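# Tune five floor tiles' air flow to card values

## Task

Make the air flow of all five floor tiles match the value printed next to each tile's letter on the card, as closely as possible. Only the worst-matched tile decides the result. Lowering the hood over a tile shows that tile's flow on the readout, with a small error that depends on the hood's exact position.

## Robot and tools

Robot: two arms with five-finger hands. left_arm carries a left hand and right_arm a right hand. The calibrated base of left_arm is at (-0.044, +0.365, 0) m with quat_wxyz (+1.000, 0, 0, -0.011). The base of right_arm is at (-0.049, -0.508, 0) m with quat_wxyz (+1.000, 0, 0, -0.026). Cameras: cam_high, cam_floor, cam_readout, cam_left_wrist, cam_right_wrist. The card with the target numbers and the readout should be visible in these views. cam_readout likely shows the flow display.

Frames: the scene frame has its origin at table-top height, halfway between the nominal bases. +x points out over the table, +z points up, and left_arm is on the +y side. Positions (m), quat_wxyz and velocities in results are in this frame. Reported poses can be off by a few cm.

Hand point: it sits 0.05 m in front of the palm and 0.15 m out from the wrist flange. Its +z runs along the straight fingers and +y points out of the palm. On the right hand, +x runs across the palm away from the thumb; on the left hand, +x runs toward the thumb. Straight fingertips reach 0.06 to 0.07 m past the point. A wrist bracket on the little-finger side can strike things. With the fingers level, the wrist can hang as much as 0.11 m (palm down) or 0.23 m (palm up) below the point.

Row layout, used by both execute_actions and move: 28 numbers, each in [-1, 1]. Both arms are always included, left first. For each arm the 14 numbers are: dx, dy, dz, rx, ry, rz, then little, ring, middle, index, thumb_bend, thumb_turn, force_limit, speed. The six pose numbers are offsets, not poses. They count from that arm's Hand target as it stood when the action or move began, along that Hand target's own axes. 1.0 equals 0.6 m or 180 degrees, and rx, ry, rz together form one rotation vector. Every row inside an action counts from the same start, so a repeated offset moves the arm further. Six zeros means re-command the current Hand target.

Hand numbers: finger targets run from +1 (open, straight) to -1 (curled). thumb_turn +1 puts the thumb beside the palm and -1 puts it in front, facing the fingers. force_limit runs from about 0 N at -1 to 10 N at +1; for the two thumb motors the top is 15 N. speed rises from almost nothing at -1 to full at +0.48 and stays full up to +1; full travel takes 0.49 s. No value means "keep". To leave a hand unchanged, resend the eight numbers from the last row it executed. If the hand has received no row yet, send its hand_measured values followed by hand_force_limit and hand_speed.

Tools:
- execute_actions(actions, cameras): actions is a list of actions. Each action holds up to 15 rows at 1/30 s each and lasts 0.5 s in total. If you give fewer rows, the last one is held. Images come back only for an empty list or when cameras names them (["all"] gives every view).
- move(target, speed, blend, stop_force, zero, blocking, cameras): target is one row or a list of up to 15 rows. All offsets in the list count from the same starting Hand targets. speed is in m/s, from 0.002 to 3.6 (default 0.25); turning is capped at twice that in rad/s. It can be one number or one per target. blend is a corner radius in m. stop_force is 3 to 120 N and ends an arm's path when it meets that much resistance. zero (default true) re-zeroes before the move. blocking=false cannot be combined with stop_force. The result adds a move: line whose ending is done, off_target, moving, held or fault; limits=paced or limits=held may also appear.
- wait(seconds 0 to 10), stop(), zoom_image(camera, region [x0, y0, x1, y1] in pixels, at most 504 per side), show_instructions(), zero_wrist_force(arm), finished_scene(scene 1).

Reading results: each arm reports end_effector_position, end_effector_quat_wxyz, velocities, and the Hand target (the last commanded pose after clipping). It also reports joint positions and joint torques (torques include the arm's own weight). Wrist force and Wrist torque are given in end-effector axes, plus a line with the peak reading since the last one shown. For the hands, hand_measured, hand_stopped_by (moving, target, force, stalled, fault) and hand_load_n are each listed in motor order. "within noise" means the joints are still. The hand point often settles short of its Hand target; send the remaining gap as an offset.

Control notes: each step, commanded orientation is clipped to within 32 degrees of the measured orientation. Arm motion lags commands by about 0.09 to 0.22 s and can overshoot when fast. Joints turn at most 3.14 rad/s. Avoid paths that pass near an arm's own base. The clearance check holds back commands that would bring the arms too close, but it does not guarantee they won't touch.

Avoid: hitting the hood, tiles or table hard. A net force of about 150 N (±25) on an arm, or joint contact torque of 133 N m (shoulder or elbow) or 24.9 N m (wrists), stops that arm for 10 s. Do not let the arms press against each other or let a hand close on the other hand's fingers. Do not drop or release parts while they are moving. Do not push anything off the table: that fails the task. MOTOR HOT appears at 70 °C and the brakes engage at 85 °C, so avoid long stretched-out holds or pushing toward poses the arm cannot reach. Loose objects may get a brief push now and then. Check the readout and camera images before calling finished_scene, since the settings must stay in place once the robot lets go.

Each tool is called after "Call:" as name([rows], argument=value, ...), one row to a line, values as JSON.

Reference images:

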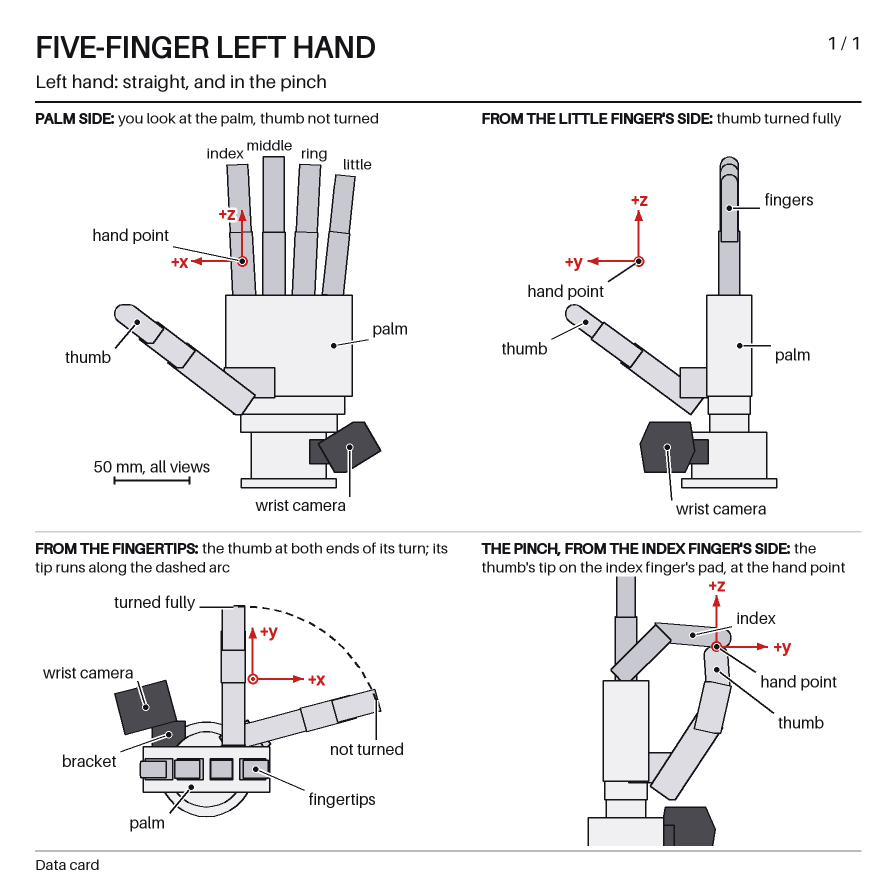

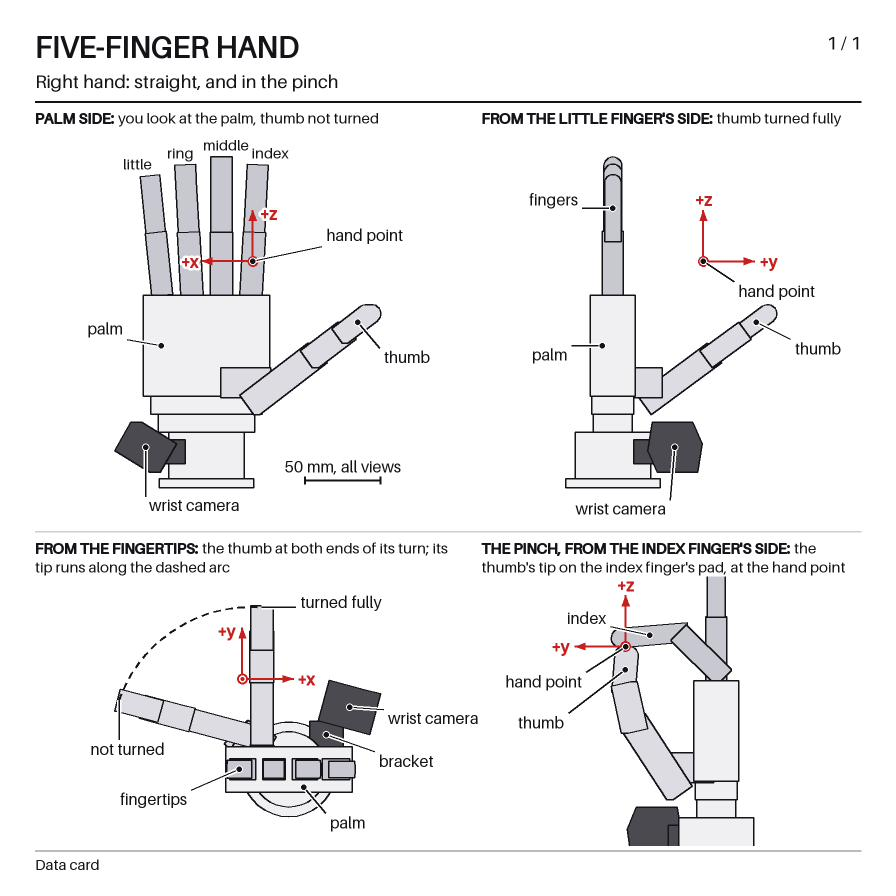

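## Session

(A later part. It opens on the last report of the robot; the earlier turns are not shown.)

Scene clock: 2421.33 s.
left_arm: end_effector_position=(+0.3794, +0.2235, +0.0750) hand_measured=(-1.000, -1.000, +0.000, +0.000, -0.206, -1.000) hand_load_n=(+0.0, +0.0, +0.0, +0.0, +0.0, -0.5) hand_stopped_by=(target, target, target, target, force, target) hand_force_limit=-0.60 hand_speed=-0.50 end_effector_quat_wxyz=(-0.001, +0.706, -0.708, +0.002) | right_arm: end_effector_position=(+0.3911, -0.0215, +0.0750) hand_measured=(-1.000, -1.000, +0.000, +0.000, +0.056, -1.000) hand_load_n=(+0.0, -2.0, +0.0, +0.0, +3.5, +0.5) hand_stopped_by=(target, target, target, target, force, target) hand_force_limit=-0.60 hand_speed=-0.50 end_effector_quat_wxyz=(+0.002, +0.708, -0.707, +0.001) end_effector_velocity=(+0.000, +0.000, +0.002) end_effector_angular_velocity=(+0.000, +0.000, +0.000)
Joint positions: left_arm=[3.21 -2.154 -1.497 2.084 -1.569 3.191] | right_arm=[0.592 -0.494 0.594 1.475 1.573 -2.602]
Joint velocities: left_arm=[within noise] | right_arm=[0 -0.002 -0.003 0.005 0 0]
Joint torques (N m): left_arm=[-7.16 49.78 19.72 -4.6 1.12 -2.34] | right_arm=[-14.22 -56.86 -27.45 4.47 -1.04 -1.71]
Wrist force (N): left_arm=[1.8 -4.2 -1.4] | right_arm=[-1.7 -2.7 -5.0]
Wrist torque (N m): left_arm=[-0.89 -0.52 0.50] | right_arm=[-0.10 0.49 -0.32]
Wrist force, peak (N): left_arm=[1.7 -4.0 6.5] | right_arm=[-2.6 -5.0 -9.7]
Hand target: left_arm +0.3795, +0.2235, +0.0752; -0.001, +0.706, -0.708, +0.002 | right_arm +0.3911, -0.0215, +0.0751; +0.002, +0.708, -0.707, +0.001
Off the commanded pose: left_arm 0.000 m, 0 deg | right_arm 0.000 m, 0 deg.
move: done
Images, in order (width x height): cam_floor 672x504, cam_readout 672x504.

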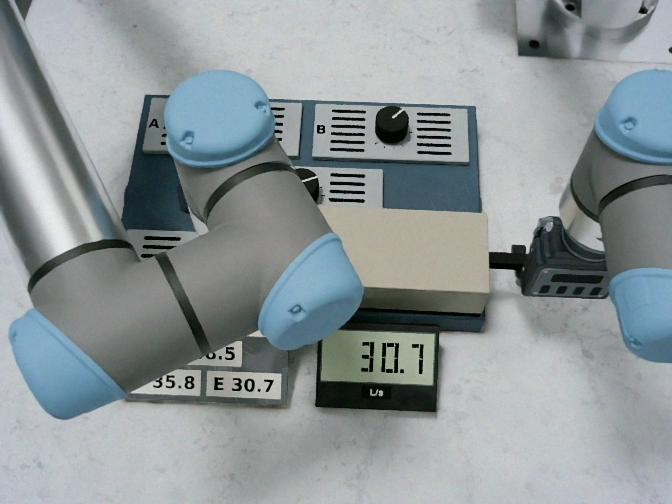

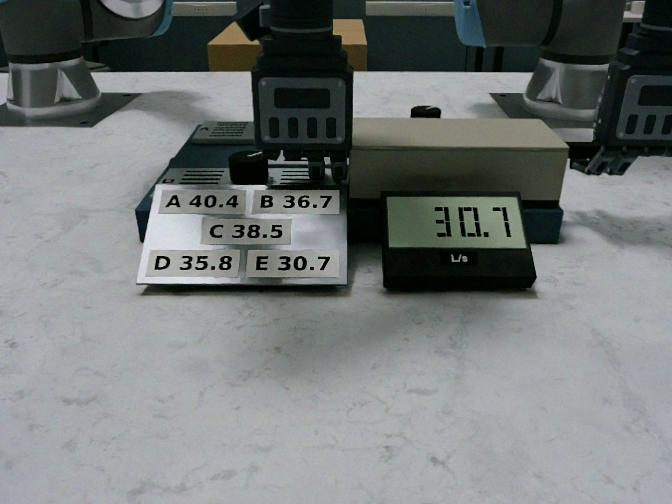

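Call:
move([
  [0,0,-0.015,0,0,0,-1,-1,0,0,-0.3,-1,-0.6,-0.5,0,0,-0.015,0,0,0,-1,-1,0,0,-0.3,-1,-0.6,-0.5],
  [0.001667,-0.000833,-0.015,0,0,0,-1,-1,0,0,-0.3,-1,-0.6,-0.5,0.001667,-0.000833,-0.015,0,0,0,-1,-1,0,0,-0.3,-1,-0.6,-0.5],
  [0.001667,-0.000833,0,0,0,0,-1,-1,0,0,-0.3,-1,-0.6,-0.5,0.001667,-0.000833,0,0,0,0,-1,-1,0,0,-0.3,-1,-0.6,-0.5],
], speed=0.06, blend=[0.001,0.001,0], cameras=["cam_readout"])

Call:
move([
  [0,0,-0.015,0,0,0,-1,-1,0,0,-0.3,-1,-0.6,-0.5,0,0,-0.015,0,0,0,-1,-1,0,0,-0.3,-1,-0.6,-0.5],
  [0.001667,-0.000833,-0.015,0,0,0,-1,-1,0,0,-0.3,-1,-0.6,-0.5,0.001667,-0.000833,-0.015,0,0,0,-1,-1,0,0,-0.3,-1,-0.6,-0.5],
  [0.001667,-0.000833,0,0,0,0,-1,-1,0,0,-0.3,-1,-0.6,-0.5,0.001667,-0.000833,0,0,0,0,-1,-1,0,0,-0.3,-1,-0.6,-0.5],
], speed=0.06, blend=[0.001,0.001,0], cameras=["cam_readout"])

Call:
move([
  [0,0,-0.015,0,0,0,-1,-1,0,0,-0.3,-1,-0.6,-0.5,0,0,-0.015,0,0,0,-1,-1,0,0,-0.3,-1,-0.6,-0.5],
  [0.001667,0.001167,-0.015,0,0,0,-1,-1,0,0,-0.3,-1,-0.6,-0.5,0.001667,-0.0005,-0.015,0,0,0,-1,-1,0,0,-0.3,-1,-0.6,-0.5],
  [0.001667,0.001167,0,0,0,0,-1,-1,0,0,-0.3,-1,-0.6,-0.5,0.001667,-0.0005,0,0,0,0,-1,-1,0,0,-0.3,-1,-0.6,-0.5],
], speed=0.06, blend=[0.001,0.001,0], cameras=["cam_readout"])

Call:
move([
  [0,0,-0.015,0,0,0,-1,-1,0,0,-0.3,-1,-0.6,-0.5,0,0,-0.015,0,0,0,-1,-1,0,0,-0.3,-1,-0.6,-0.5],
  [-0.001667,0.000833,-0.015,0,0,0,-1,-1,0,0,-0.3,-1,-0.6,-0.5,-0.001667,0.000833,-0.015,0,0,0,-1,-1,0,0,-0.3,-1,-0.6,-0.5],
  [-0.001667,0.000833,0,0,0,0,-1,-1,0,0,-0.3,-1,-0.6,-0.5,-0.001667,0.000833,0,0,0,0,-1,-1,0,0,-0.3,-1,-0.6,-0.5],
], speed=0.06, blend=[0.001,0.001,0], cameras=["cam_readout"])

Call:
move([
  [0,0,-0.015,0,0,0,-1,-1,0,0,-0.3,-1,-0.6,-0.5,0,0,-0.015,0,0,0,-1,-1,0,0,-0.3,-1,-0.6,-0.5],
  [-0.001667,0.000833,-0.015,0,0,0,-1,-1,0,0,-0.3,-1,-0.6,-0.5,-0.001667,0.000833,-0.015,0,0,0,-1,-1,0,0,-0.3,-1,-0.6,-0.5],
  [-0.001667,0.000833,0,0,0,0,-1,-1,0,0,-0.3,-1,-0.6,-0.5,-0.001667,0.000833,0,0,0,0,-1,-1,0,0,-0.3,-1,-0.6,-0.5],
], speed=0.06, blend=[0.001,0.001,0], cameras=["cam_readout"])

Call:
move([
  [0,0,-0.015,0,0,0,-1,-1,0,0,-0.3,-1,-0.6,-0.5,0,0,-0.015,0,0,0,-1,-1,0,0,-0.3,-1,-0.6,-0.5],
  [-0.001667,0.000833,-0.015,0,0,0,-1,-1,0,0,-0.3,-1,-0.6,-0.5,-0.001667,0.000833,-0.015,0,0,0,-1,-1,0,0,-0.3,-1,-0.6,-0.5],
  [-0.001667,0.000833,0,0,0,0,-1,-1,0,0,-0.3,-1,-0.6,-0.5,-0.001667,0.000833,0,0,0,0,-1,-1,0,0,-0.3,-1,-0.6,-0.5],
], speed=0.06, blend=[0.001,0.001,0], cameras=["cam_readout"])

Call:
move([
  [0,0,-0.015,0,0,0,-1,-1,0,0,-0.3,-1,-0.6,-0.5,0,0,-0.015,0,0,0,-1,-1,0,0,-0.3,-1,-0.6,-0.5],
  [-0.001667,-0.001333,-0.015,0,0,0,-1,-1,0,0,-0.3,-1,-0.6,-0.5,-0.001667,0.002,-0.015,0,0,0,-1,-1,0,0,-0.3,-1,-0.6,-0.5],
  [-0.001667,-0.001333,0,0,0,0,-1,-1,0,0,-0.3,-1,-0.6,-0.5,-0.001667,0.002,0,0,0,0,-1,-1,0,0,-0.3,-1,-0.6,-0.5],
], speed=0.06, blend=[0.001,0.001,0], cameras=["cam_readout"])

Call:
move([
  [0,0,-0.015,0,0,0,-1,-1,0,0,-0.3,-1,-0.6,-0.5,0,0,-0.015,0,0,0,-1,-1,0,0,-0.3,-1,-0.6,-0.5],
  [0.001667,-0.000833,-0.015,0,0,0,-1,-1,0,0,-0.3,-1,-0.6,-0.5,0.001667,-0.000833,-0.015,0,0,0,-1,-1,0,0,-0.3,-1,-0.6,-0.5],
  [0.001667,-0.000833,0,0,0,0,-1,-1,0,0,-0.3,-1,-0.6,-0.5,0.001667,-0.000833,0,0,0,0,-1,-1,0,0,-0.3,-1,-0.6,-0.5],
], speed=0.06, blend=[0.001,0.001,0], cameras=["cam_readout"])

Call:
move([
  [0,0,-0.015,0,0,0,-1,-1,0,0,-0.3,-1,-0.6,-0.5,0,0,-0.015,0,0,0,-1,-1,0,0,-0.3,-1,-0.6,-0.5],
  [0.001667,-0.000833,-0.015,0,0,0,-1,-1,0,0,-0.3,-1,-0.6,-0.5,0.001667,-0.000833,-0.015,0,0,0,-1,-1,0,0,-0.3,-1,-0.6,-0.5],
  [0.001667,-0.000833,0,0,0,0,-1,-1,0,0,-0.3,-1,-0.6,-0.5,0.001667,-0.000833,0,0,0,0,-1,-1,0,0,-0.3,-1,-0.6,-0.5],
], speed=0.06, blend=[0.001,0.001,0], cameras=["cam_readout"])

Call:
move([
  [0,0,-0.015,0,0,0,-1,-1,0,0,-0.3,-1,-0.6,-0.5,0,0,-0.015,0,0,0,-1,-1,0,0,-0.3,-1,-0.6,-0.5],
  [0.001667,-0.000833,-0.015,0,0,0,-1,-1,0,0,-0.3,-1,-0.6,-0.5,0.001667,-0.000833,-0.015,0,0,0,-1,-1,0,0,-0.3,-1,-0.6,-0.5],
  [0.001667,-0.000833,0,0,0,0,-1,-1,0,0,-0.3,-1,-0.6,-0.5,0.001667,-0.000833,0,0,0,0,-1,-1,0,0,-0.3,-1,-0.6,-0.5],
], speed=0.06, blend=[0.001,0.001,0], cameras=["cam_readout"])

Call:
move([
  [0,0,-0.015,0,0,0,-1,-1,0,0,-0.3,-1,-0.6,-0.5,0,0,-0.015,0,0,0,-1,-1,0,0,-0.3,-1,-0.6,-0.5],
  [-0.001667,0.002667,-0.015,0,0,0,-1,-1,0,0,-0.3,-1,-0.6,-0.5,-0.001667,0.001,-0.015,0,0,0,-1,-1,0,0,-0.3,-1,-0.6,-0.5],
  [-0.001667,0.002667,0,0,0,0,-1,-1,0,0,-0.3,-1,-0.6,-0.5,-0.001667,0.001,0,0,0,0,-1,-1,0,0,-0.3,-1,-0.6,-0.5],
], speed=0.06, blend=[0.001,0.001,0], cameras=["cam_readout"])

Scene clock: 2442.77 s.
left_arm: end_effector_position=(+0.3799, +0.2225, +0.0751) hand_measured=(-1.000, -1.000, +0.000, +0.000, -0.206, -1.000) hand_load_n=(+0.0, +0.0, +0.0, +0.0, -0.5, +0.0) hand_stopped_by=(target, target, target, target, force, target) hand_force_limit=-0.60 hand_speed=-0.50 end_effector_quat_wxyz=(-0.001, +0.706, -0.708, +0.002) | right_arm: end_effector_position=(+0.3917, -0.0226, +0.0750) hand_measured=(-1.000, -1.000, +0.000, +0.000, +0.056, -1.000) hand_load_n=(+0.0, -1.5, +0.0, +0.0, +4.0, +0.5) hand_stopped_by=(target, target, target, target, force, target) hand_force_limit=-0.60 hand_speed=-0.50 end_effector_quat_wxyz=(+0.002, +0.708, -0.707, +0.001)
Joint positions: left_arm=[3.208 -2.156 -1.494 2.083 -1.569 3.189] | right_arm=[0.59 -0.495 0.597 1.474 1.573 -2.604]
Joint torques (N m): left_arm=[6.74 52.38 20.38 -4.63 -1.07 1.87] | right_arm=[9.61 -56.58 -27.01 4.72 0.96 1.68]
Wrist force (N): left_arm=[1.6 -4.2 -1.0] | right_arm=[-2.0 -2.5 -2.2]
Wrist torque (N m): left_arm=[-0.90 -0.49 0.57] | right_arm=[-0.09 0.49 -0.34]
Wrist force, peak (N): left_arm=[3.5 -4.1 4.5] | right_arm=[-2.2 -5.1 -10.0]
Hand target: left_arm +0.3800, +0.2225, +0.0752; -0.001, +0.706, -0.708, +0.002 | right_arm +0.3916, -0.0225, +0.0751; +0.002, +0.708, -0.707, +0.001
Off the commanded pose: left_arm 0.000 m, 0 deg | right_arm 0.000 m, 0 deg.
move: done; blend cut to 0.0006 m at target 1, 0.0006 m at target 2
Images, in order (width x height): cam_readout 672x504.

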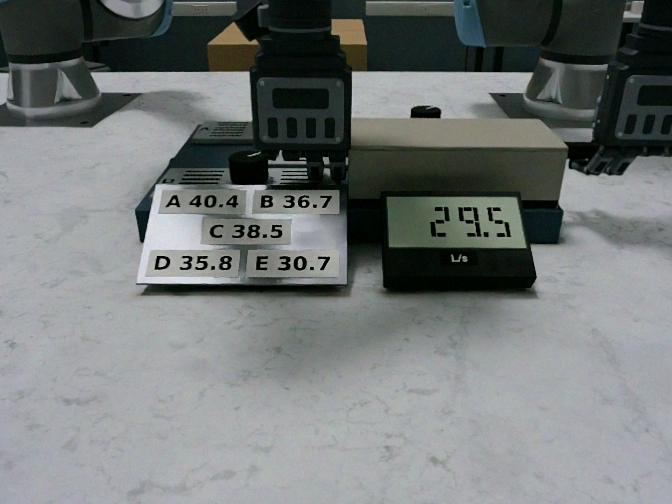

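Scene clock: 2443.53 s.
left_arm: end_effector_position=(+0.3804, +0.2215, +0.0751) hand_measured=(-1.000, -1.000, +0.000, +0.000, -0.206, -1.000) hand_load_n=(+0.0, +0.5, +0.5, +0.5, +0.0, +0.0) hand_stopped_by=(target, target, target, target, force, target) hand_force_limit=-0.60 hand_speed=-0.50 end_effector_quat_wxyz=(-0.001, +0.706, -0.708, +0.002) | right_arm: end_effector_position=(+0.3921, -0.0235, +0.0750) hand_measured=(-1.000, -1.000, +0.000, +0.000, +0.056, -1.000) hand_load_n=(+0.0, -1.0, +0.0, +0.0, +3.5, +0.5) hand_stopped_by=(target, target, target, target, force, target) hand_force_limit=-0.60 hand_speed=-0.50 end_effector_quat_wxyz=(+0.002, +0.708, -0.707, +0.001)
Joint positions: left_arm=[3.206 -2.157 -1.492 2.082 -1.569 3.187] | right_arm=[0.589 -0.497 0.599 1.472 1.573 -2.605]
Joint torques (N m): left_arm=[5.67 51.16 21.41 -4.65 0.26 1.56] | right_arm=[-14.47 -56.93 -27.4 4.72 0.4 1.11]
Wrist force (N): left_arm=[1.8 -4.1 -1.1] | right_arm=[-2.0 -2.5 -1.8]
Wrist torque (N m): left_arm=[-0.88 -0.53 0.59] | right_arm=[-0.12 0.47 -0.34]
Wrist force, peak (N): left_arm=[3.5 -4.1 4.4] | right_arm=[-2.3 -4.9 -10.1]
Hand target: left_arm +0.3805, +0.2215, +0.0752; -0.001, +0.706, -0.708, +0.002 | right_arm +0.3921, -0.0235, +0.0751; +0.002, +0.708, -0.707, +0.001
Off the commanded pose: left_arm 0.000 m, 0 deg | right_arm 0.000 m, 0 deg.
move: done; blend cut to 0.0006 m at target 1, 0.0006 m at target 2
Images, in order (width x height): cam_readout 672x504.

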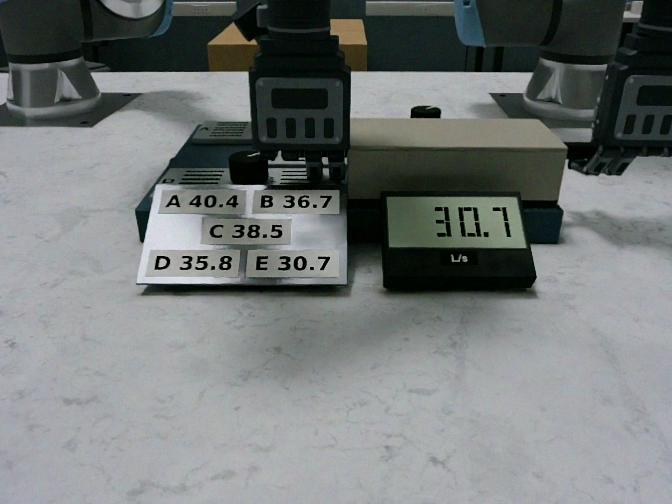

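Scene clock: 2444.30 s.
left_arm: end_effector_position=(+0.3797, +0.2205, +0.0751) hand_measured=(-1.000, -1.000, +0.000, +0.000, -0.206, -1.000) hand_load_n=(+0.0, +0.0, +0.0, +0.0, +0.0, +0.0) hand_stopped_by=(target, target, target, target, force, target) hand_force_limit=-0.60 hand_speed=-0.50 end_effector_quat_wxyz=(-0.001, +0.706, -0.708, +0.002) | right_arm: end_effector_position=(+0.3925, -0.0246, +0.0750) hand_measured=(-1.000, -1.000, +0.000, +0.000, +0.056, -1.000) hand_load_n=(+0.0, -1.5, +0.0, +0.0, +4.0, +0.5) hand_stopped_by=(target, target, target, target, force, target) hand_force_limit=-0.60 hand_speed=-0.50 end_effector_quat_wxyz=(+0.002, +0.708, -0.707, +0.001)
Joint positions: left_arm=[3.204 -2.156 -1.494 2.082 -1.569 3.185] | right_arm=[0.587 -0.498 0.603 1.471 1.573 -2.607]
Joint torques (N m): left_arm=[5.99 50.5 21.62 -4.48 1.56 1.38] | right_arm=[7.72 -56.8 -27.57 4.9 -0.95 0.42]
Wrist force (N): left_arm=[1.7 -4.1 -1.2] | right_arm=[-1.7 -2.3 -2.7]
Wrist torque (N m): left_arm=[-0.90 -0.51 0.59] | right_arm=[-0.10 0.47 -0.33]
Wrist force, peak (N): left_arm=[3.3 -4.4 4.2] | right_arm=[-2.3 -4.8 -10.7]
Hand target: left_arm +0.3798, +0.2205, +0.0752; -0.001, +0.706, -0.708, +0.002 | right_arm +0.3924, -0.0245, +0.0751; +0.002, +0.708, -0.707, +0.001
Off the commanded pose: left_arm 0.000 m, 0 deg | right_arm 0.000 m, 0 deg.
move: done; blend cut to 0.0006 m at target 1, 0.0006 m at target 2
Images, in order (width x height): cam_readout 672x504.

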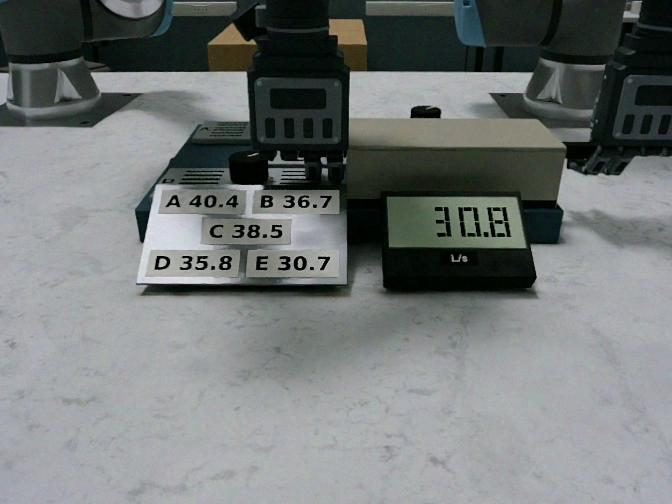

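Scene clock: 2445.07 s.
left_arm: end_effector_position=(+0.3792, +0.2216, +0.0751) hand_measured=(-1.000, -1.000, +0.000, +0.000, -0.206, -1.000) hand_load_n=(+0.0, +0.0, +0.0, +0.0, +0.0, +0.0) hand_stopped_by=(target, target, target, target, force, target) hand_force_limit=-0.60 hand_speed=-0.50 end_effector_quat_wxyz=(-0.001, +0.706, -0.708, +0.002) | right_arm: end_effector_position=(+0.3918, -0.0235, +0.0750) hand_measured=(-1.000, -1.000, +0.000, +0.000, +0.056, -1.000) hand_load_n=(+0.0, -1.0, +0.0, +0.0, +4.0, +0.5) hand_stopped_by=(target, target, target, target, force, target) hand_force_limit=-0.60 hand_speed=-0.50 end_effector_quat_wxyz=(+0.002, +0.708, -0.707, +0.001)
Joint positions: left_arm=[3.206 -2.155 -1.496 2.083 -1.569 3.187] | right_arm=[0.589 -0.497 0.6 1.472 1.573 -2.605]
Joint torques (N m): left_arm=[-7.26 50.02 20.2 -4.71 -0.11 -2.25] | right_arm=[-9.11 -56.98 -27.88 4.91 0.03 -1.61]
Wrist force (N): left_arm=[1.9 -4.4 -0.8] | right_arm=[-1.7 -1.9 -2.1]
Wrist torque (N m): left_arm=[-0.95 -0.52 0.50] | right_arm=[-0.10 0.47 -0.46]
Wrist force, peak (N): left_arm=[3.6 -4.0 4.4] | right_arm=[-2.5 -4.9 -10.6]
Hand target: left_arm +0.3793, +0.2215, +0.0752; -0.001, +0.706, -0.708, +0.002 | right_arm +0.3919, -0.0235, +0.0751; +0.002, +0.708, -0.707, +0.001
Off the commanded pose: left_arm 0.000 m, 0 deg | right_arm 0.000 m, 0 deg.
move: done; blend cut to 0.0006 m at target 1, 0.0006 m at target 2
Images, in order (width x height): cam_readout 672x504.

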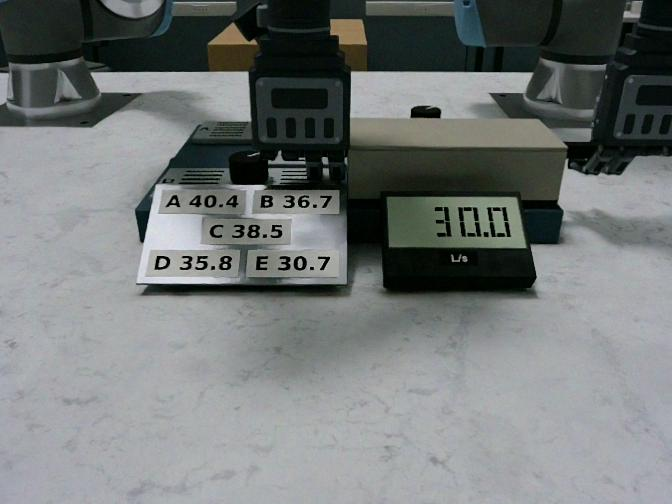

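Scene clock: 2445.83 s.
left_arm: end_effector_position=(+0.3787, +0.2226, +0.0751) hand_measured=(-1.000, -1.000, +0.000, +0.000, -0.206, -1.000) hand_load_n=(+0.0, +0.5, +0.0, +0.0, +0.0, +0.0) hand_stopped_by=(target, target, target, target, force, target) hand_force_limit=-0.60 hand_speed=-0.50 end_effector_quat_wxyz=(-0.001, +0.706, -0.708, +0.002) | right_arm: end_effector_position=(+0.3914, -0.0225, +0.0750) hand_measured=(-1.000, -1.000, +0.000, +0.000, +0.056, -1.000) hand_load_n=(+0.0, -1.5, +0.0, +0.0, +4.0, +0.5) hand_stopped_by=(target, target, target, target, force, target) hand_force_limit=-0.60 hand_speed=-0.50 end_effector_quat_wxyz=(+0.002, +0.708, -0.707, +0.001) end_effector_velocity=(+0.000, +0.000, +0.001) end_effector_angular_velocity=(-0.001, +0.002, +0.001)
Joint positions: left_arm=[3.208 -2.153 -1.499 2.084 -1.569 3.189] | right_arm=[0.591 -0.496 0.598 1.473 1.573 -2.603]
Joint velocities: left_arm=[within noise] | right_arm=[0 0 -0.003 0.005 0 -0.001]
Joint torques (N m): left_arm=[-5.11 48.88 21.81 -4.71 -0.51 -2.13] | right_arm=[8.44 -57.2 -26.47 4.67 0.82 -1.24]
Wrist force (N): left_arm=[1.9 -4.3 -1.2] | right_arm=[-1.6 -2.2 -1.8]
Wrist torque (N m): left_arm=[-0.90 -0.54 0.48] | right_arm=[-0.12 0.44 -0.45]
Wrist force, peak (N): left_arm=[3.7 -4.2 4.5] | right_arm=[-2.6 -4.9 -10.3]
Hand target: left_arm +0.3788, +0.2225, +0.0752; -0.001, +0.706, -0.708, +0.002 | right_arm +0.3914, -0.0225, +0.0751; +0.002, +0.708, -0.707, +0.001
Off the commanded pose: left_arm 0.000 m, 0 deg | right_arm 0.000 m, 0 deg.
move: done; blend cut to 0.0006 m at target 1, 0.0006 m at target 2
Images, in order (width x height): cam_readout 672x504.

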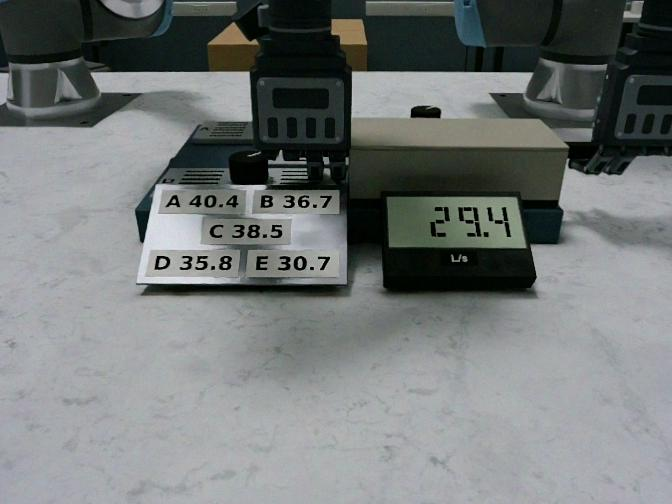

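Scene clock: 2446.60 s.
left_arm: end_effector_position=(+0.3782, +0.2236, +0.0751) hand_measured=(-1.000, -1.000, +0.000, +0.000, -0.206, -1.000) hand_load_n=(+0.0, +0.0, +0.0, +0.0, +0.0, +0.0) hand_stopped_by=(target, target, target, target, force, target) hand_force_limit=-0.60 hand_speed=-0.50 end_effector_quat_wxyz=(-0.001, +0.706, -0.708, +0.002) | right_arm: end_effector_position=(+0.3908, -0.0215, +0.0750) hand_measured=(-1.000, -1.000, +0.000, +0.000, +0.056, -1.000) hand_load_n=(+0.0, -1.5, +0.0, +0.5, +4.0, +0.5) hand_stopped_by=(target, target, target, target, force, target) hand_force_limit=-0.60 hand_speed=-0.50 end_effector_quat_wxyz=(+0.002, +0.708, -0.707, +0.001)
Joint positions: left_arm=[3.211 -2.152 -1.501 2.085 -1.569 3.191] | right_arm=[0.593 -0.495 0.595 1.474 1.573 -2.602]
Joint torques (N m): left_arm=[-4.88 50.9 20.91 -4.56 0.21 -2.2] | right_arm=[-8.54 -57.67 -28.62 5.08 0.74 -1.29]
Wrist force (N): left_arm=[1.9 -4.3 -1.1] | right_arm=[-1.8 -2.0 -1.4]
Wrist torque (N m): left_arm=[-0.92 -0.53 0.47] | right_arm=[-0.11 0.46 -0.46]
Wrist force, peak (N): left_arm=[3.8 -4.1 4.3] | right_arm=[-2.4 -4.6 -10.5]
Hand target: left_arm +0.3783, +0.2235, +0.0752; -0.001, +0.706, -0.708, +0.002 | right_arm +0.3909, -0.0215, +0.0751; +0.002, +0.708, -0.707, +0.001
Off the commanded pose: left_arm 0.000 m, 0 deg | right_arm 0.000 m, 0 deg.
move: done; blend cut to 0.0006 m at target 1, 0.0006 m at target 2
Images, in order (width x height): cam_readout 672x504.

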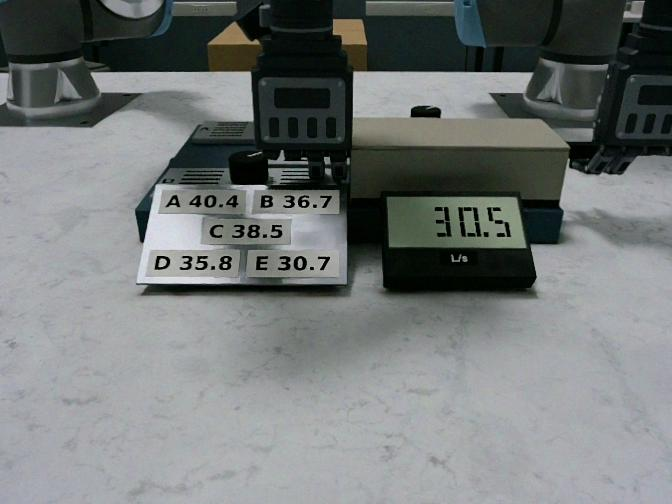

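Scene clock: 2447.37 s.
left_arm: end_effector_position=(+0.3790, +0.2246, +0.0751) hand_measured=(-1.000, -1.000, +0.000, +0.000, -0.206, -1.000) hand_load_n=(+0.0, +0.0, +0.5, +0.0, +0.0, +0.0) hand_stopped_by=(target, target, target, target, force, target) hand_force_limit=-0.60 hand_speed=-0.50 end_effector_quat_wxyz=(-0.001, +0.706, -0.708, +0.002) | right_arm: end_effector_position=(+0.3897, -0.0205, +0.0750) hand_measured=(-1.000, -1.000, +0.000, +0.000, +0.054, -1.000) hand_load_n=(-0.5, -1.0, +0.0, +0.0, +3.5, +0.5) hand_stopped_by=(target, target, target, target, force, target) hand_force_limit=-0.60 hand_speed=-0.50 end_effector_quat_wxyz=(+0.002, +0.708, -0.707, +0.001)
Joint positions: left_arm=[3.213 -2.153 -1.499 2.085 -1.569 3.193] | right_arm=[0.595 -0.496 0.597 1.473 1.573 -2.6]
Joint torques (N m): left_arm=[-5.3 49.51 19.65 -4.89 1.34 -2.06] | right_arm=[-1.2 -57.93 -28.63 5.15 -0.07 -1.71]
Wrist force (N): left_arm=[1.9 -4.2 -1.1] | right_arm=[-1.5 -2.8 -1.7]
Wrist torque (N m): left_arm=[-0.91 -0.53 0.46] | right_arm=[-0.15 0.41 -0.45]
Wrist force, peak (N): left_arm=[3.5 -4.0 4.4] | right_arm=[-2.5 -5.3 -9.4]
Hand target: left_arm +0.3791, +0.2245, +0.0752; -0.001, +0.706, -0.708, +0.002 | right_arm +0.3897, -0.0205, +0.0751; +0.002, +0.708, -0.707, +0.001
Off the commanded pose: left_arm 0.000 m, 0 deg | right_arm 0.000 m, 0 deg.
move: done; blend cut to 0.0008 m at target 1, 0.0008 m at target 2
Images, in order (width x height): cam_readout 672x504.

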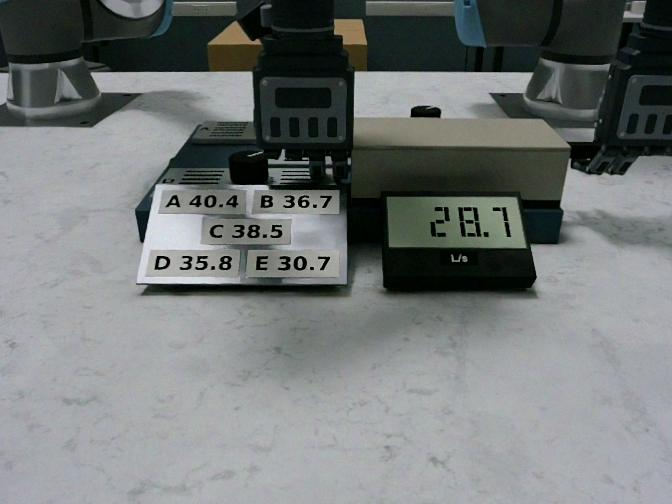

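Scene clock: 2448.13 s.
left_arm: end_effector_position=(+0.3795, +0.2235, +0.0751) hand_measured=(-1.000, -1.000, +0.000, +0.000, -0.206, -1.000) hand_load_n=(+0.0, +0.0, +0.0, +0.0, +0.0, +0.0) hand_stopped_by=(target, target, target, target, force, target) hand_force_limit=-0.60 hand_speed=-0.50 end_effector_quat_wxyz=(-0.001, +0.706, -0.708, +0.002) | right_arm: end_effector_position=(+0.3902, -0.0216, +0.0750) hand_measured=(-1.000, -1.000, +0.000, +0.000, +0.054, -1.000) hand_load_n=(+0.0, -1.0, +0.0, +0.0, +3.0, +0.5) hand_stopped_by=(target, target, target, target, force, target) hand_force_limit=-0.60 hand_speed=-0.50 end_effector_quat_wxyz=(+0.002, +0.708, -0.707, +0.001)
Joint positions: left_arm=[3.21 -2.155 -1.497 2.084 -1.569 3.191] | right_arm=[0.593 -0.497 0.6 1.472 1.573 -2.601]
Joint torques (N m): left_arm=[8.26 49.98 22.47 -4.83 -0.43 2.01] | right_arm=[0.93 -58.06 -27.16 5.06 -0.65 1.85]
Wrist force (N): left_arm=[2.0 -4.4 -1.2] | right_arm=[-1.9 -1.8 -1.7]
Wrist torque (N m): left_arm=[-0.93 -0.55 0.60] | right_arm=[-0.09 0.42 -0.29]
Wrist force, peak (N): left_arm=[4.0 -4.2 4.3] | right_arm=[-2.2 -5.4 -9.3]
Hand target: left_arm +0.3796, +0.2235, +0.0752; -0.001, +0.706, -0.708, +0.002 | right_arm +0.3902, -0.0215, +0.0751; +0.002, +0.708, -0.707, +0.001
Off the commanded pose: left_arm 0.000 m, 0 deg | right_arm 0.000 m, 0 deg.
move: done; blend cut to 0.0006 m at target 1, 0.0006 m at target 2
Images, in order (width x height): cam_readout 672x504.

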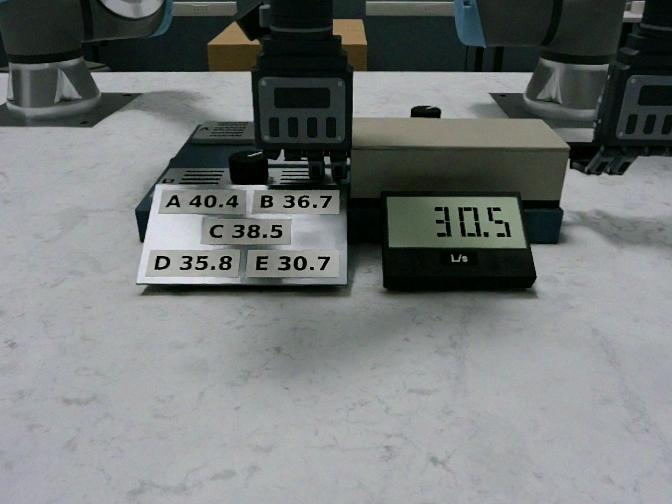

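Scene clock: 2448.90 s.
left_arm: end_effector_position=(+0.3800, +0.2225, +0.0751) hand_measured=(-1.000, -1.000, +0.000, +0.000, -0.206, -1.000) hand_load_n=(+0.0, +0.5, +0.0, +0.0, +0.0, +0.0) hand_stopped_by=(target, target, target, target, force, target) hand_force_limit=-0.60 hand_speed=-0.50 end_effector_quat_wxyz=(-0.001, +0.706, -0.708, +0.002) | right_arm: end_effector_position=(+0.3907, -0.0226, +0.0750) hand_measured=(-1.000, -1.000, +0.000, +0.000, +0.054, -1.000) hand_load_n=(+0.0, -0.5, +0.0, +0.0, +3.0, +0.5) hand_stopped_by=(target, target, target, target, force, target) hand_force_limit=-0.60 hand_speed=-0.50 end_effector_quat_wxyz=(+0.002, +0.708, -0.707, +0.001)
Joint positions: left_arm=[3.208 -2.156 -1.494 2.083 -1.569 3.189] | right_arm=[0.591 -0.498 0.602 1.471 1.573 -2.603]
Joint torques (N m): left_arm=[5.29 49.77 20.9 -4.27 0.35 1.85] | right_arm=[-7.49 -57.19 -27.44 4.69 0.14 0.93]
Wrist force (N): left_arm=[1.8 -4.3 -1.2] | right_arm=[-1.9 -2.0 -1.3]
Wrist torque (N m): left_arm=[-0.90 -0.52 0.59] | right_arm=[-0.10 0.41 -0.30]
Wrist force, peak (N): left_arm=[3.7 -4.3 4.7] | right_arm=[-2.4 -5.7 -8.9]
Hand target: left_arm +0.3801, +0.2225, +0.0752; -0.001, +0.706, -0.708, +0.002 | right_arm +0.3907, -0.0225, +0.0751; +0.002, +0.708, -0.707, +0.001
Off the commanded pose: left_arm 0.000 m, 0 deg | right_arm 0.000 m, 0 deg.
move: done; blend cut to 0.0006 m at target 1, 0.0006 m at target 2
Images, in order (width x height): cam_readout 672x504.

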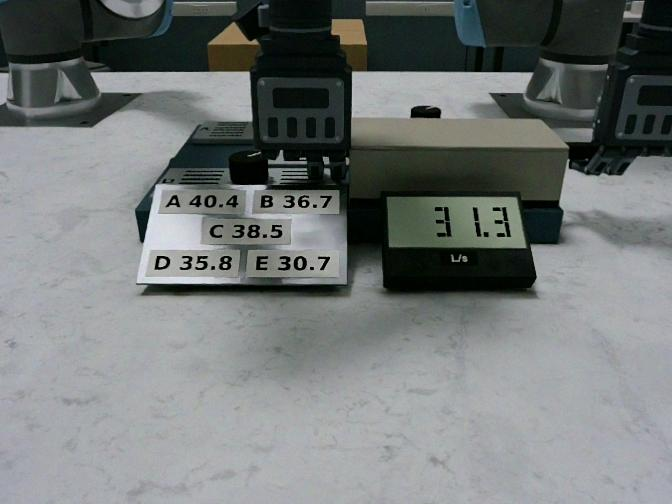

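Scene clock: 2449.67 s.
left_arm: end_effector_position=(+0.3805, +0.2215, +0.0751) hand_measured=(-1.000, -1.000, +0.000, +0.000, -0.206, -1.000) hand_load_n=(+0.0, +0.0, +0.0, +0.0, +0.0, +0.0) hand_stopped_by=(target, target, target, target, force, target) hand_force_limit=-0.60 hand_speed=-0.50 end_effector_quat_wxyz=(-0.001, +0.706, -0.708, +0.002) | right_arm: end_effector_position=(+0.3913, -0.0236, +0.0750) hand_measured=(-1.000, -1.000, +0.000, +0.000, +0.056, -1.000) hand_load_n=(+0.0, -1.5, +0.0, +0.0, +3.0, +0.5) hand_stopped_by=(target, target, target, target, force, target) hand_force_limit=-0.60 hand_speed=-0.50 end_effector_quat_wxyz=(+0.002, +0.708, -0.707, +0.001)
Joint positions: left_arm=[3.206 -2.158 -1.492 2.082 -1.569 3.187] | right_arm=[0.59 -0.499 0.605 1.47 1.573 -2.605]
Joint torques (N m): left_arm=[5.42 50.91 21.29 -4.74 1.31 1.93] | right_arm=[3.19 -57.19 -27.05 5.04 1.16 1.15]
Wrist force (N): left_arm=[1.9 -4.1 -1.2] | right_arm=[-1.8 -2.7 -1.6]
Wrist torque (N m): left_arm=[-0.88 -0.53 0.60] | right_arm=[-0.13 0.41 -0.31]
Wrist force, peak (N): left_arm=[3.7 -4.1 4.3] | right_arm=[-2.2 -4.9 -9.7]
Hand target: left_arm +0.3806, +0.2215, +0.0752; -0.001, +0.706, -0.708, +0.002 | right_arm +0.3912, -0.0235, +0.0751; +0.002, +0.708, -0.707, +0.001
Off the commanded pose: left_arm 0.000 m, 0 deg | right_arm 0.000 m, 0 deg.
move: done; blend cut to 0.0006 m at target 1, 0.0006 m at target 2
Images, in order (width x height): cam_readout 672x504.

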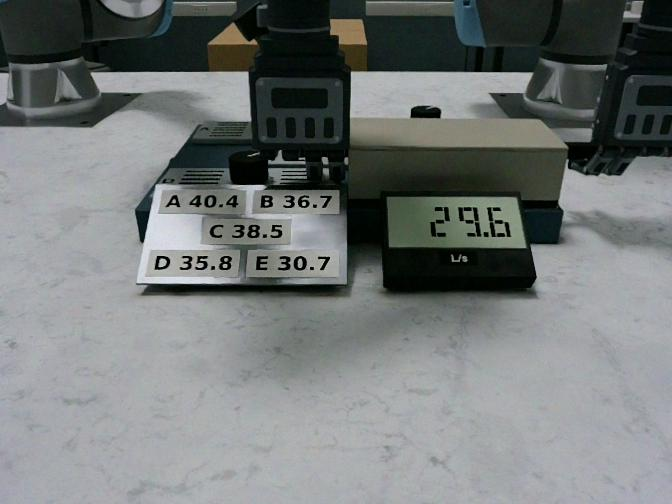

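Scene clock: 2450.43 s.
left_arm: end_effector_position=(+0.3789, +0.2226, +0.0751) hand_measured=(-1.000, -1.000, +0.000, +0.000, -0.206, -1.000) hand_load_n=(+0.0, +0.0, +0.0, +0.5, +0.0, +0.0) hand_stopped_by=(target, target, target, target, force, target) hand_force_limit=-0.60 hand_speed=-0.50 end_effector_quat_wxyz=(-0.001, +0.706, -0.708, +0.002) | right_arm: end_effector_position=(+0.3905, -0.0225, +0.0750) hand_measured=(-1.000, -1.000, +0.000, +0.000, +0.056, -1.000) hand_load_n=(+0.0, -1.5, +0.0, +0.0, +3.5, +0.5) hand_stopped_by=(target, target, target, target, force, target) hand_force_limit=-0.60 hand_speed=-0.50 end_effector_quat_wxyz=(+0.002, +0.708, -0.707, +0.001)
Joint positions: left_arm=[3.208 -2.154 -1.498 2.084 -1.569 3.189] | right_arm=[0.592 -0.498 0.603 1.471 1.573 -2.603]
Joint torques (N m): left_arm=[-8.61 49.47 19.57 -4.55 0.06 -2.23] | right_arm=[-8.34 -57.19 -27.87 4.93 0.63 -1.79]
Wrist force (N): left_arm=[1.7 -4.5 -1.4] | right_arm=[-1.6 -2.4 -1.9]
Wrist torque (N m): left_arm=[-0.94 -0.52 0.49] | right_arm=[-0.11 0.45 -0.46]
Wrist force, peak (N): left_arm=[3.3 -4.3 4.6] | right_arm=[-2.3 -5.1 -10.0]
Hand target: left_arm +0.3790, +0.2225, +0.0752; -0.001, +0.706, -0.708, +0.002 | right_arm +0.3906, -0.0225, +0.0751; +0.002, +0.708, -0.707, +0.001
Off the commanded pose: left_arm 0.000 m, 0 deg | right_arm 0.000 m, 0 deg.
move: done; blend cut to 0.0009 m at target 1, 0.0009 m at target 2
Images, in order (width x height): cam_readout 672x504.

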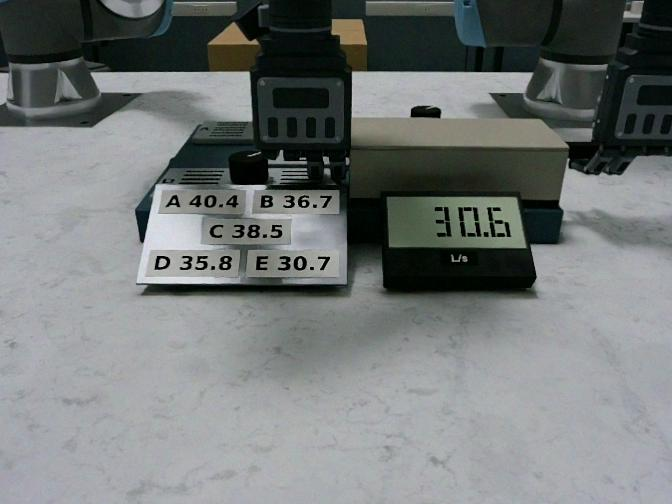

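Call:
move([
  [0,0,-0.09,0,0,0,-1,-1,0,0,-0.3,-1,-0.6,-0.5, 0,0,-0.09,0,0,0,-1,-1,0,0,-0.3,-1,-0.6,-0.5],
  [0.0005,0.2958,-0.09,0,0,0,-1,-1,0,0,-0.3,-1,-0.6,-0.5, 0.0005,0.3002,-0.09,0,0,0,-1,-1,0,0,-0.3,-1,-0.6,-0.5],
  [0.0005,0.2958,-0.015,0,0,0,-1,-1,0,0,-0.3,-1,-0.6,-0.5, 0.0005,0.3002,-0.015,0,0,0,-1,-1,0,0,-0.3,-1,-0.6,-0.5],
  [0.0005,0.2958,0,0,0,0,-1,-1,0,0,-0.3,-1,-0.6,-0.5, 0.0005,0.3002,0,0,0,0,-1,-1,0,0,-0.3,-1,-0.6,-0.5],
], speed=[0.15,0.25,0.15,0.04], blend=[0.01,0.01,0.001,0], cameras=["cam_readout","cam_floor"])

Call:
zoom_image(camera="cam_floor", region=[285, 60, 505, 225])

Scene clock: 2461.10 s.
left_arm: end_effector_position=(+0.2014, +0.2227, +0.0745) hand_measured=(-1.000, -1.000, +0.000, +0.000, -0.206, -1.000) hand_load_n=(+0.0, +0.0, +0.0, +0.0, +0.0, +0.0) hand_stopped_by=(target, target, target, target, force, target) hand_force_limit=-0.60 hand_speed=-0.50 end_effector_quat_wxyz=(-0.001, +0.706, -0.708, +0.002) | right_arm: end_effector_position=(+0.2105, -0.0232, +0.0754) hand_measured=(-1.000, -1.000, +0.000, +0.000, +0.054, -1.000) hand_load_n=(+0.0, -0.5, +0.0, +0.0, +2.0, +0.5) hand_stopped_by=(target, target, target, target, force, target) hand_force_limit=-0.60 hand_speed=-0.50 end_effector_quat_wxyz=(+0.002, +0.708, -0.707, +0.001)
Joint positions: left_arm=[3.236 -1.795 -2.043 2.271 -1.569 3.216] | right_arm=[0.767 -0.85 1.261 1.165 1.572 -2.428]
Joint torques (N m): left_arm=[-7.73 36.59 19.02 -4.89 -1.31 -2.3] | right_arm=[3.97 -50.68 -27.81 4.59 -0.46 1.77]
Wrist force (N): left_arm=[1.9 -3.9 -0.6] | right_arm=[-2.3 0.3 -0.7]
Wrist torque (N m): left_arm=[-0.91 -0.51 0.52] | right_arm=[-0.04 0.37 -0.18]
Wrist force, peak (N): left_arm=[6.8 -4.1 4.5] | right_arm=[-7.3 -1.1 4.1]
Hand target: left_arm +0.2015, +0.2227, +0.0746; -0.001, +0.706, -0.708, +0.002 | right_arm +0.2105, -0.0231, +0.0755; +0.002, +0.708, -0.707, +0.001
Off the commanded pose: left_arm 0.000 m, 0 deg | right_arm 0.000 m, 0 deg.
move: done
Images, in order (width x height): cam_floor 672x504, cam_readout 672x504.

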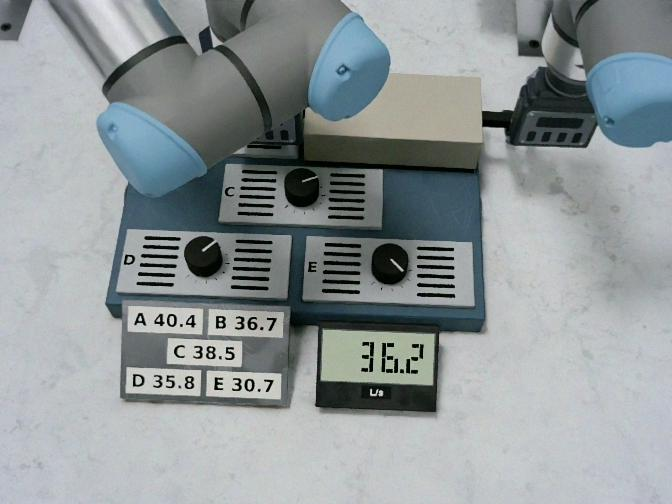

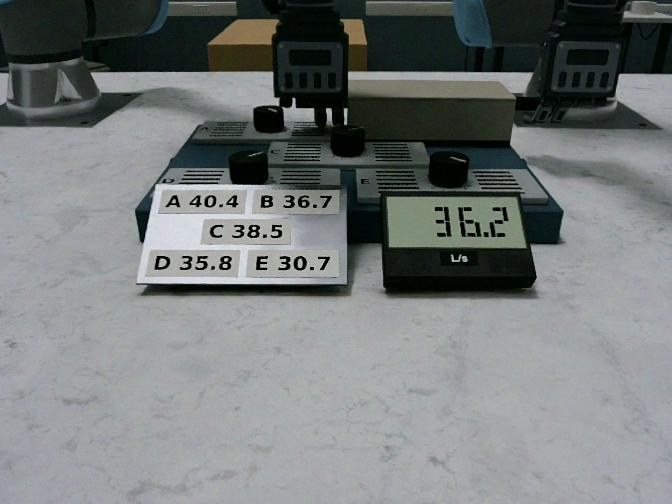

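Scaled by 2.291 from the camera's 672x504 image, which has a finer 960x720 frame.

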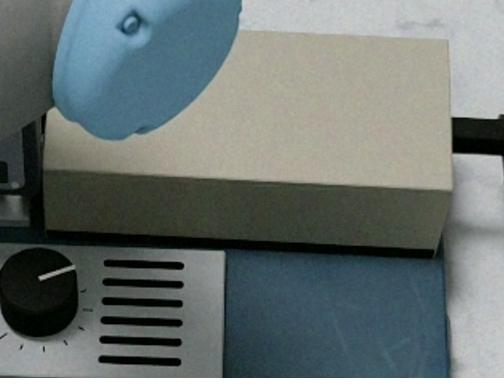

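Call:
zoom_image(camera="cam_floor", region=[296, 130, 396, 175])

Call:
zoom_image(camera="cam_floor", region=[396, 130, 496, 175])

Scaled by 5.040 from the camera's 672x504 image, which has a finer 960x720 frame.

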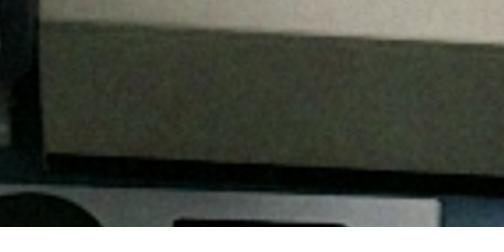

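Scaled by 5.040 from the camera's 672x504 image, which has a finer 960x720 frame.

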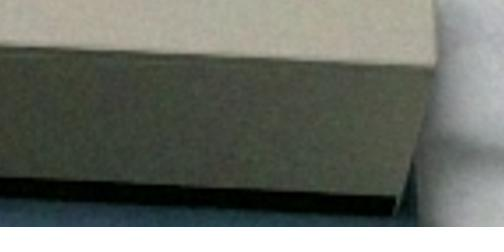

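Call:
move([
  [0,0,-0.015,0,0,0,-1,-1,0,0,-0.3,-1,-0.6,-0.5,0,0,-0.015,0,0,0,-1,-1,0,0,-0.3,-1,-0.6,-0.5],
  [0,0.0055,-0.015,0,0,0,-1,-1,0,0,-0.3,-1,-0.6,-0.5,0,0,-0.015,0,0,0,-1,-1,0,0,-0.3,-1,-0.6,-0.5],
  [0,0.0055,0,0,0,0,-1,-1,0,0,-0.3,-1,-0.6,-0.5,0,0,0,0,0,0,-1,-1,0,0,-0.3,-1,-0.6,-0.5],
], speed=0.06, blend=[0.001,0.001,0], cameras=["cam_readout","cam_floor"])

Call:
zoom_image(camera="cam_floor", region=[296, 130, 396, 175])

Call:
zoom_image(camera="cam_floor", region=[396, 130, 496, 175])

Scene clock: 2479.93 s.
left_arm: end_effector_position=(+0.1981, +0.2227, +0.0745) hand_measured=(-1.000, -1.000, +0.000, +0.000, -0.206, -1.000) hand_load_n=(+0.0, +0.0, +0.0, +0.0, +0.0, +0.0) hand_stopped_by=(target, target, target, target, force, target) hand_force_limit=-0.60 hand_speed=-0.50 end_effector_quat_wxyz=(-0.001, +0.706, -0.708, +0.002) | right_arm: end_effector_position=(+0.2105, -0.0231, +0.0755) hand_measured=(-1.000, -1.000, +0.000, +0.000, +0.054, -1.000) hand_load_n=(+0.0, -0.5, +0.0, +0.0, +2.5, +0.5) hand_stopped_by=(target, target, target, target, force, target) hand_force_limit=-0.60 hand_speed=-0.50 end_effector_quat_wxyz=(+0.002, +0.708, -0.707, +0.001)
Joint positions: left_arm=[3.236 -1.788 -2.052 2.273 -1.569 3.217] | right_arm=[0.767 -0.85 1.261 1.165 1.572 -2.428]
Joint torques (N m): left_arm=[6.34 33.8 17.85 -4.49 0.58 1] | right_arm=[6.13 -51.41 -26.41 5.05 -0.36 0.67]
Wrist force (N): left_arm=[1.9 -3.9 -1.2] | right_arm=[-2.4 -2.9 -1.1]
Wrist torque (N m): left_arm=[-0.87 -0.53 0.43] | right_arm=[-0.11 0.41 -0.31]
Wrist force, peak (N): left_arm=[4.0 -3.9 4.1] | right_arm=[-2.3 -4.3 -9.0]
Hand target: left_arm +0.1982, +0.2227, +0.0746; -0.001, +0.706, -0.708, +0.002 | right_arm +0.2105, -0.0231, +0.0755; +0.002, +0.708, -0.707, +0.001
Off the commanded pose: left_arm 0.000 m, 0 deg | right_arm 0.000 m, 0 deg.
move: done
Images, in order (width x height): cam_floor 672x504, cam_readout 672x504.

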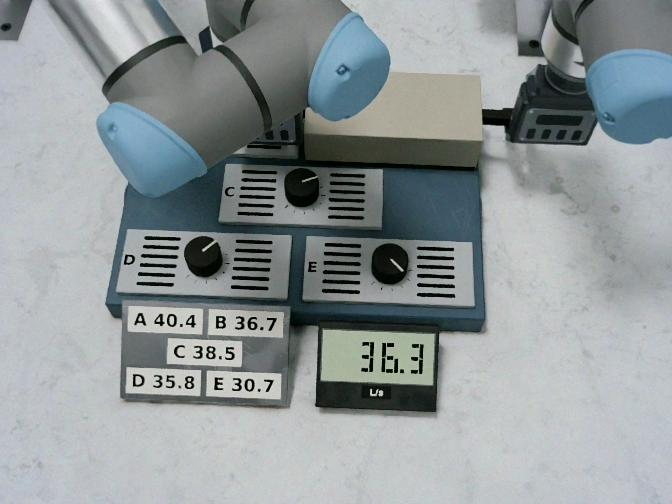

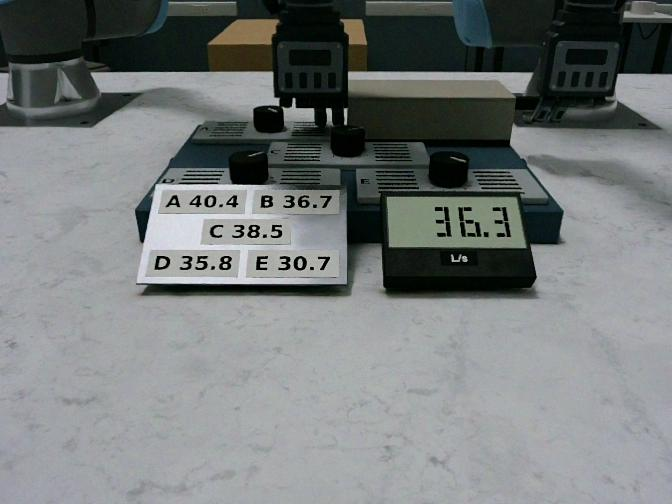

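Scaled by 5.040 from the camera's 672x504 image, which has a finer 960x720 frame.

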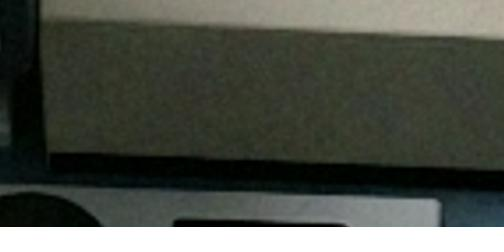

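Scaled by 5.040 from the camera's 672x504 image, which has a finer 960x720 frame.

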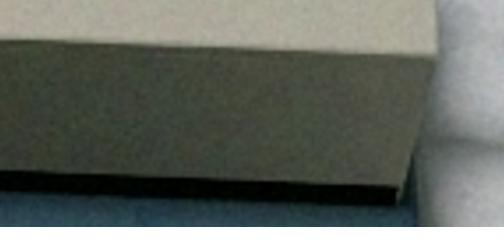

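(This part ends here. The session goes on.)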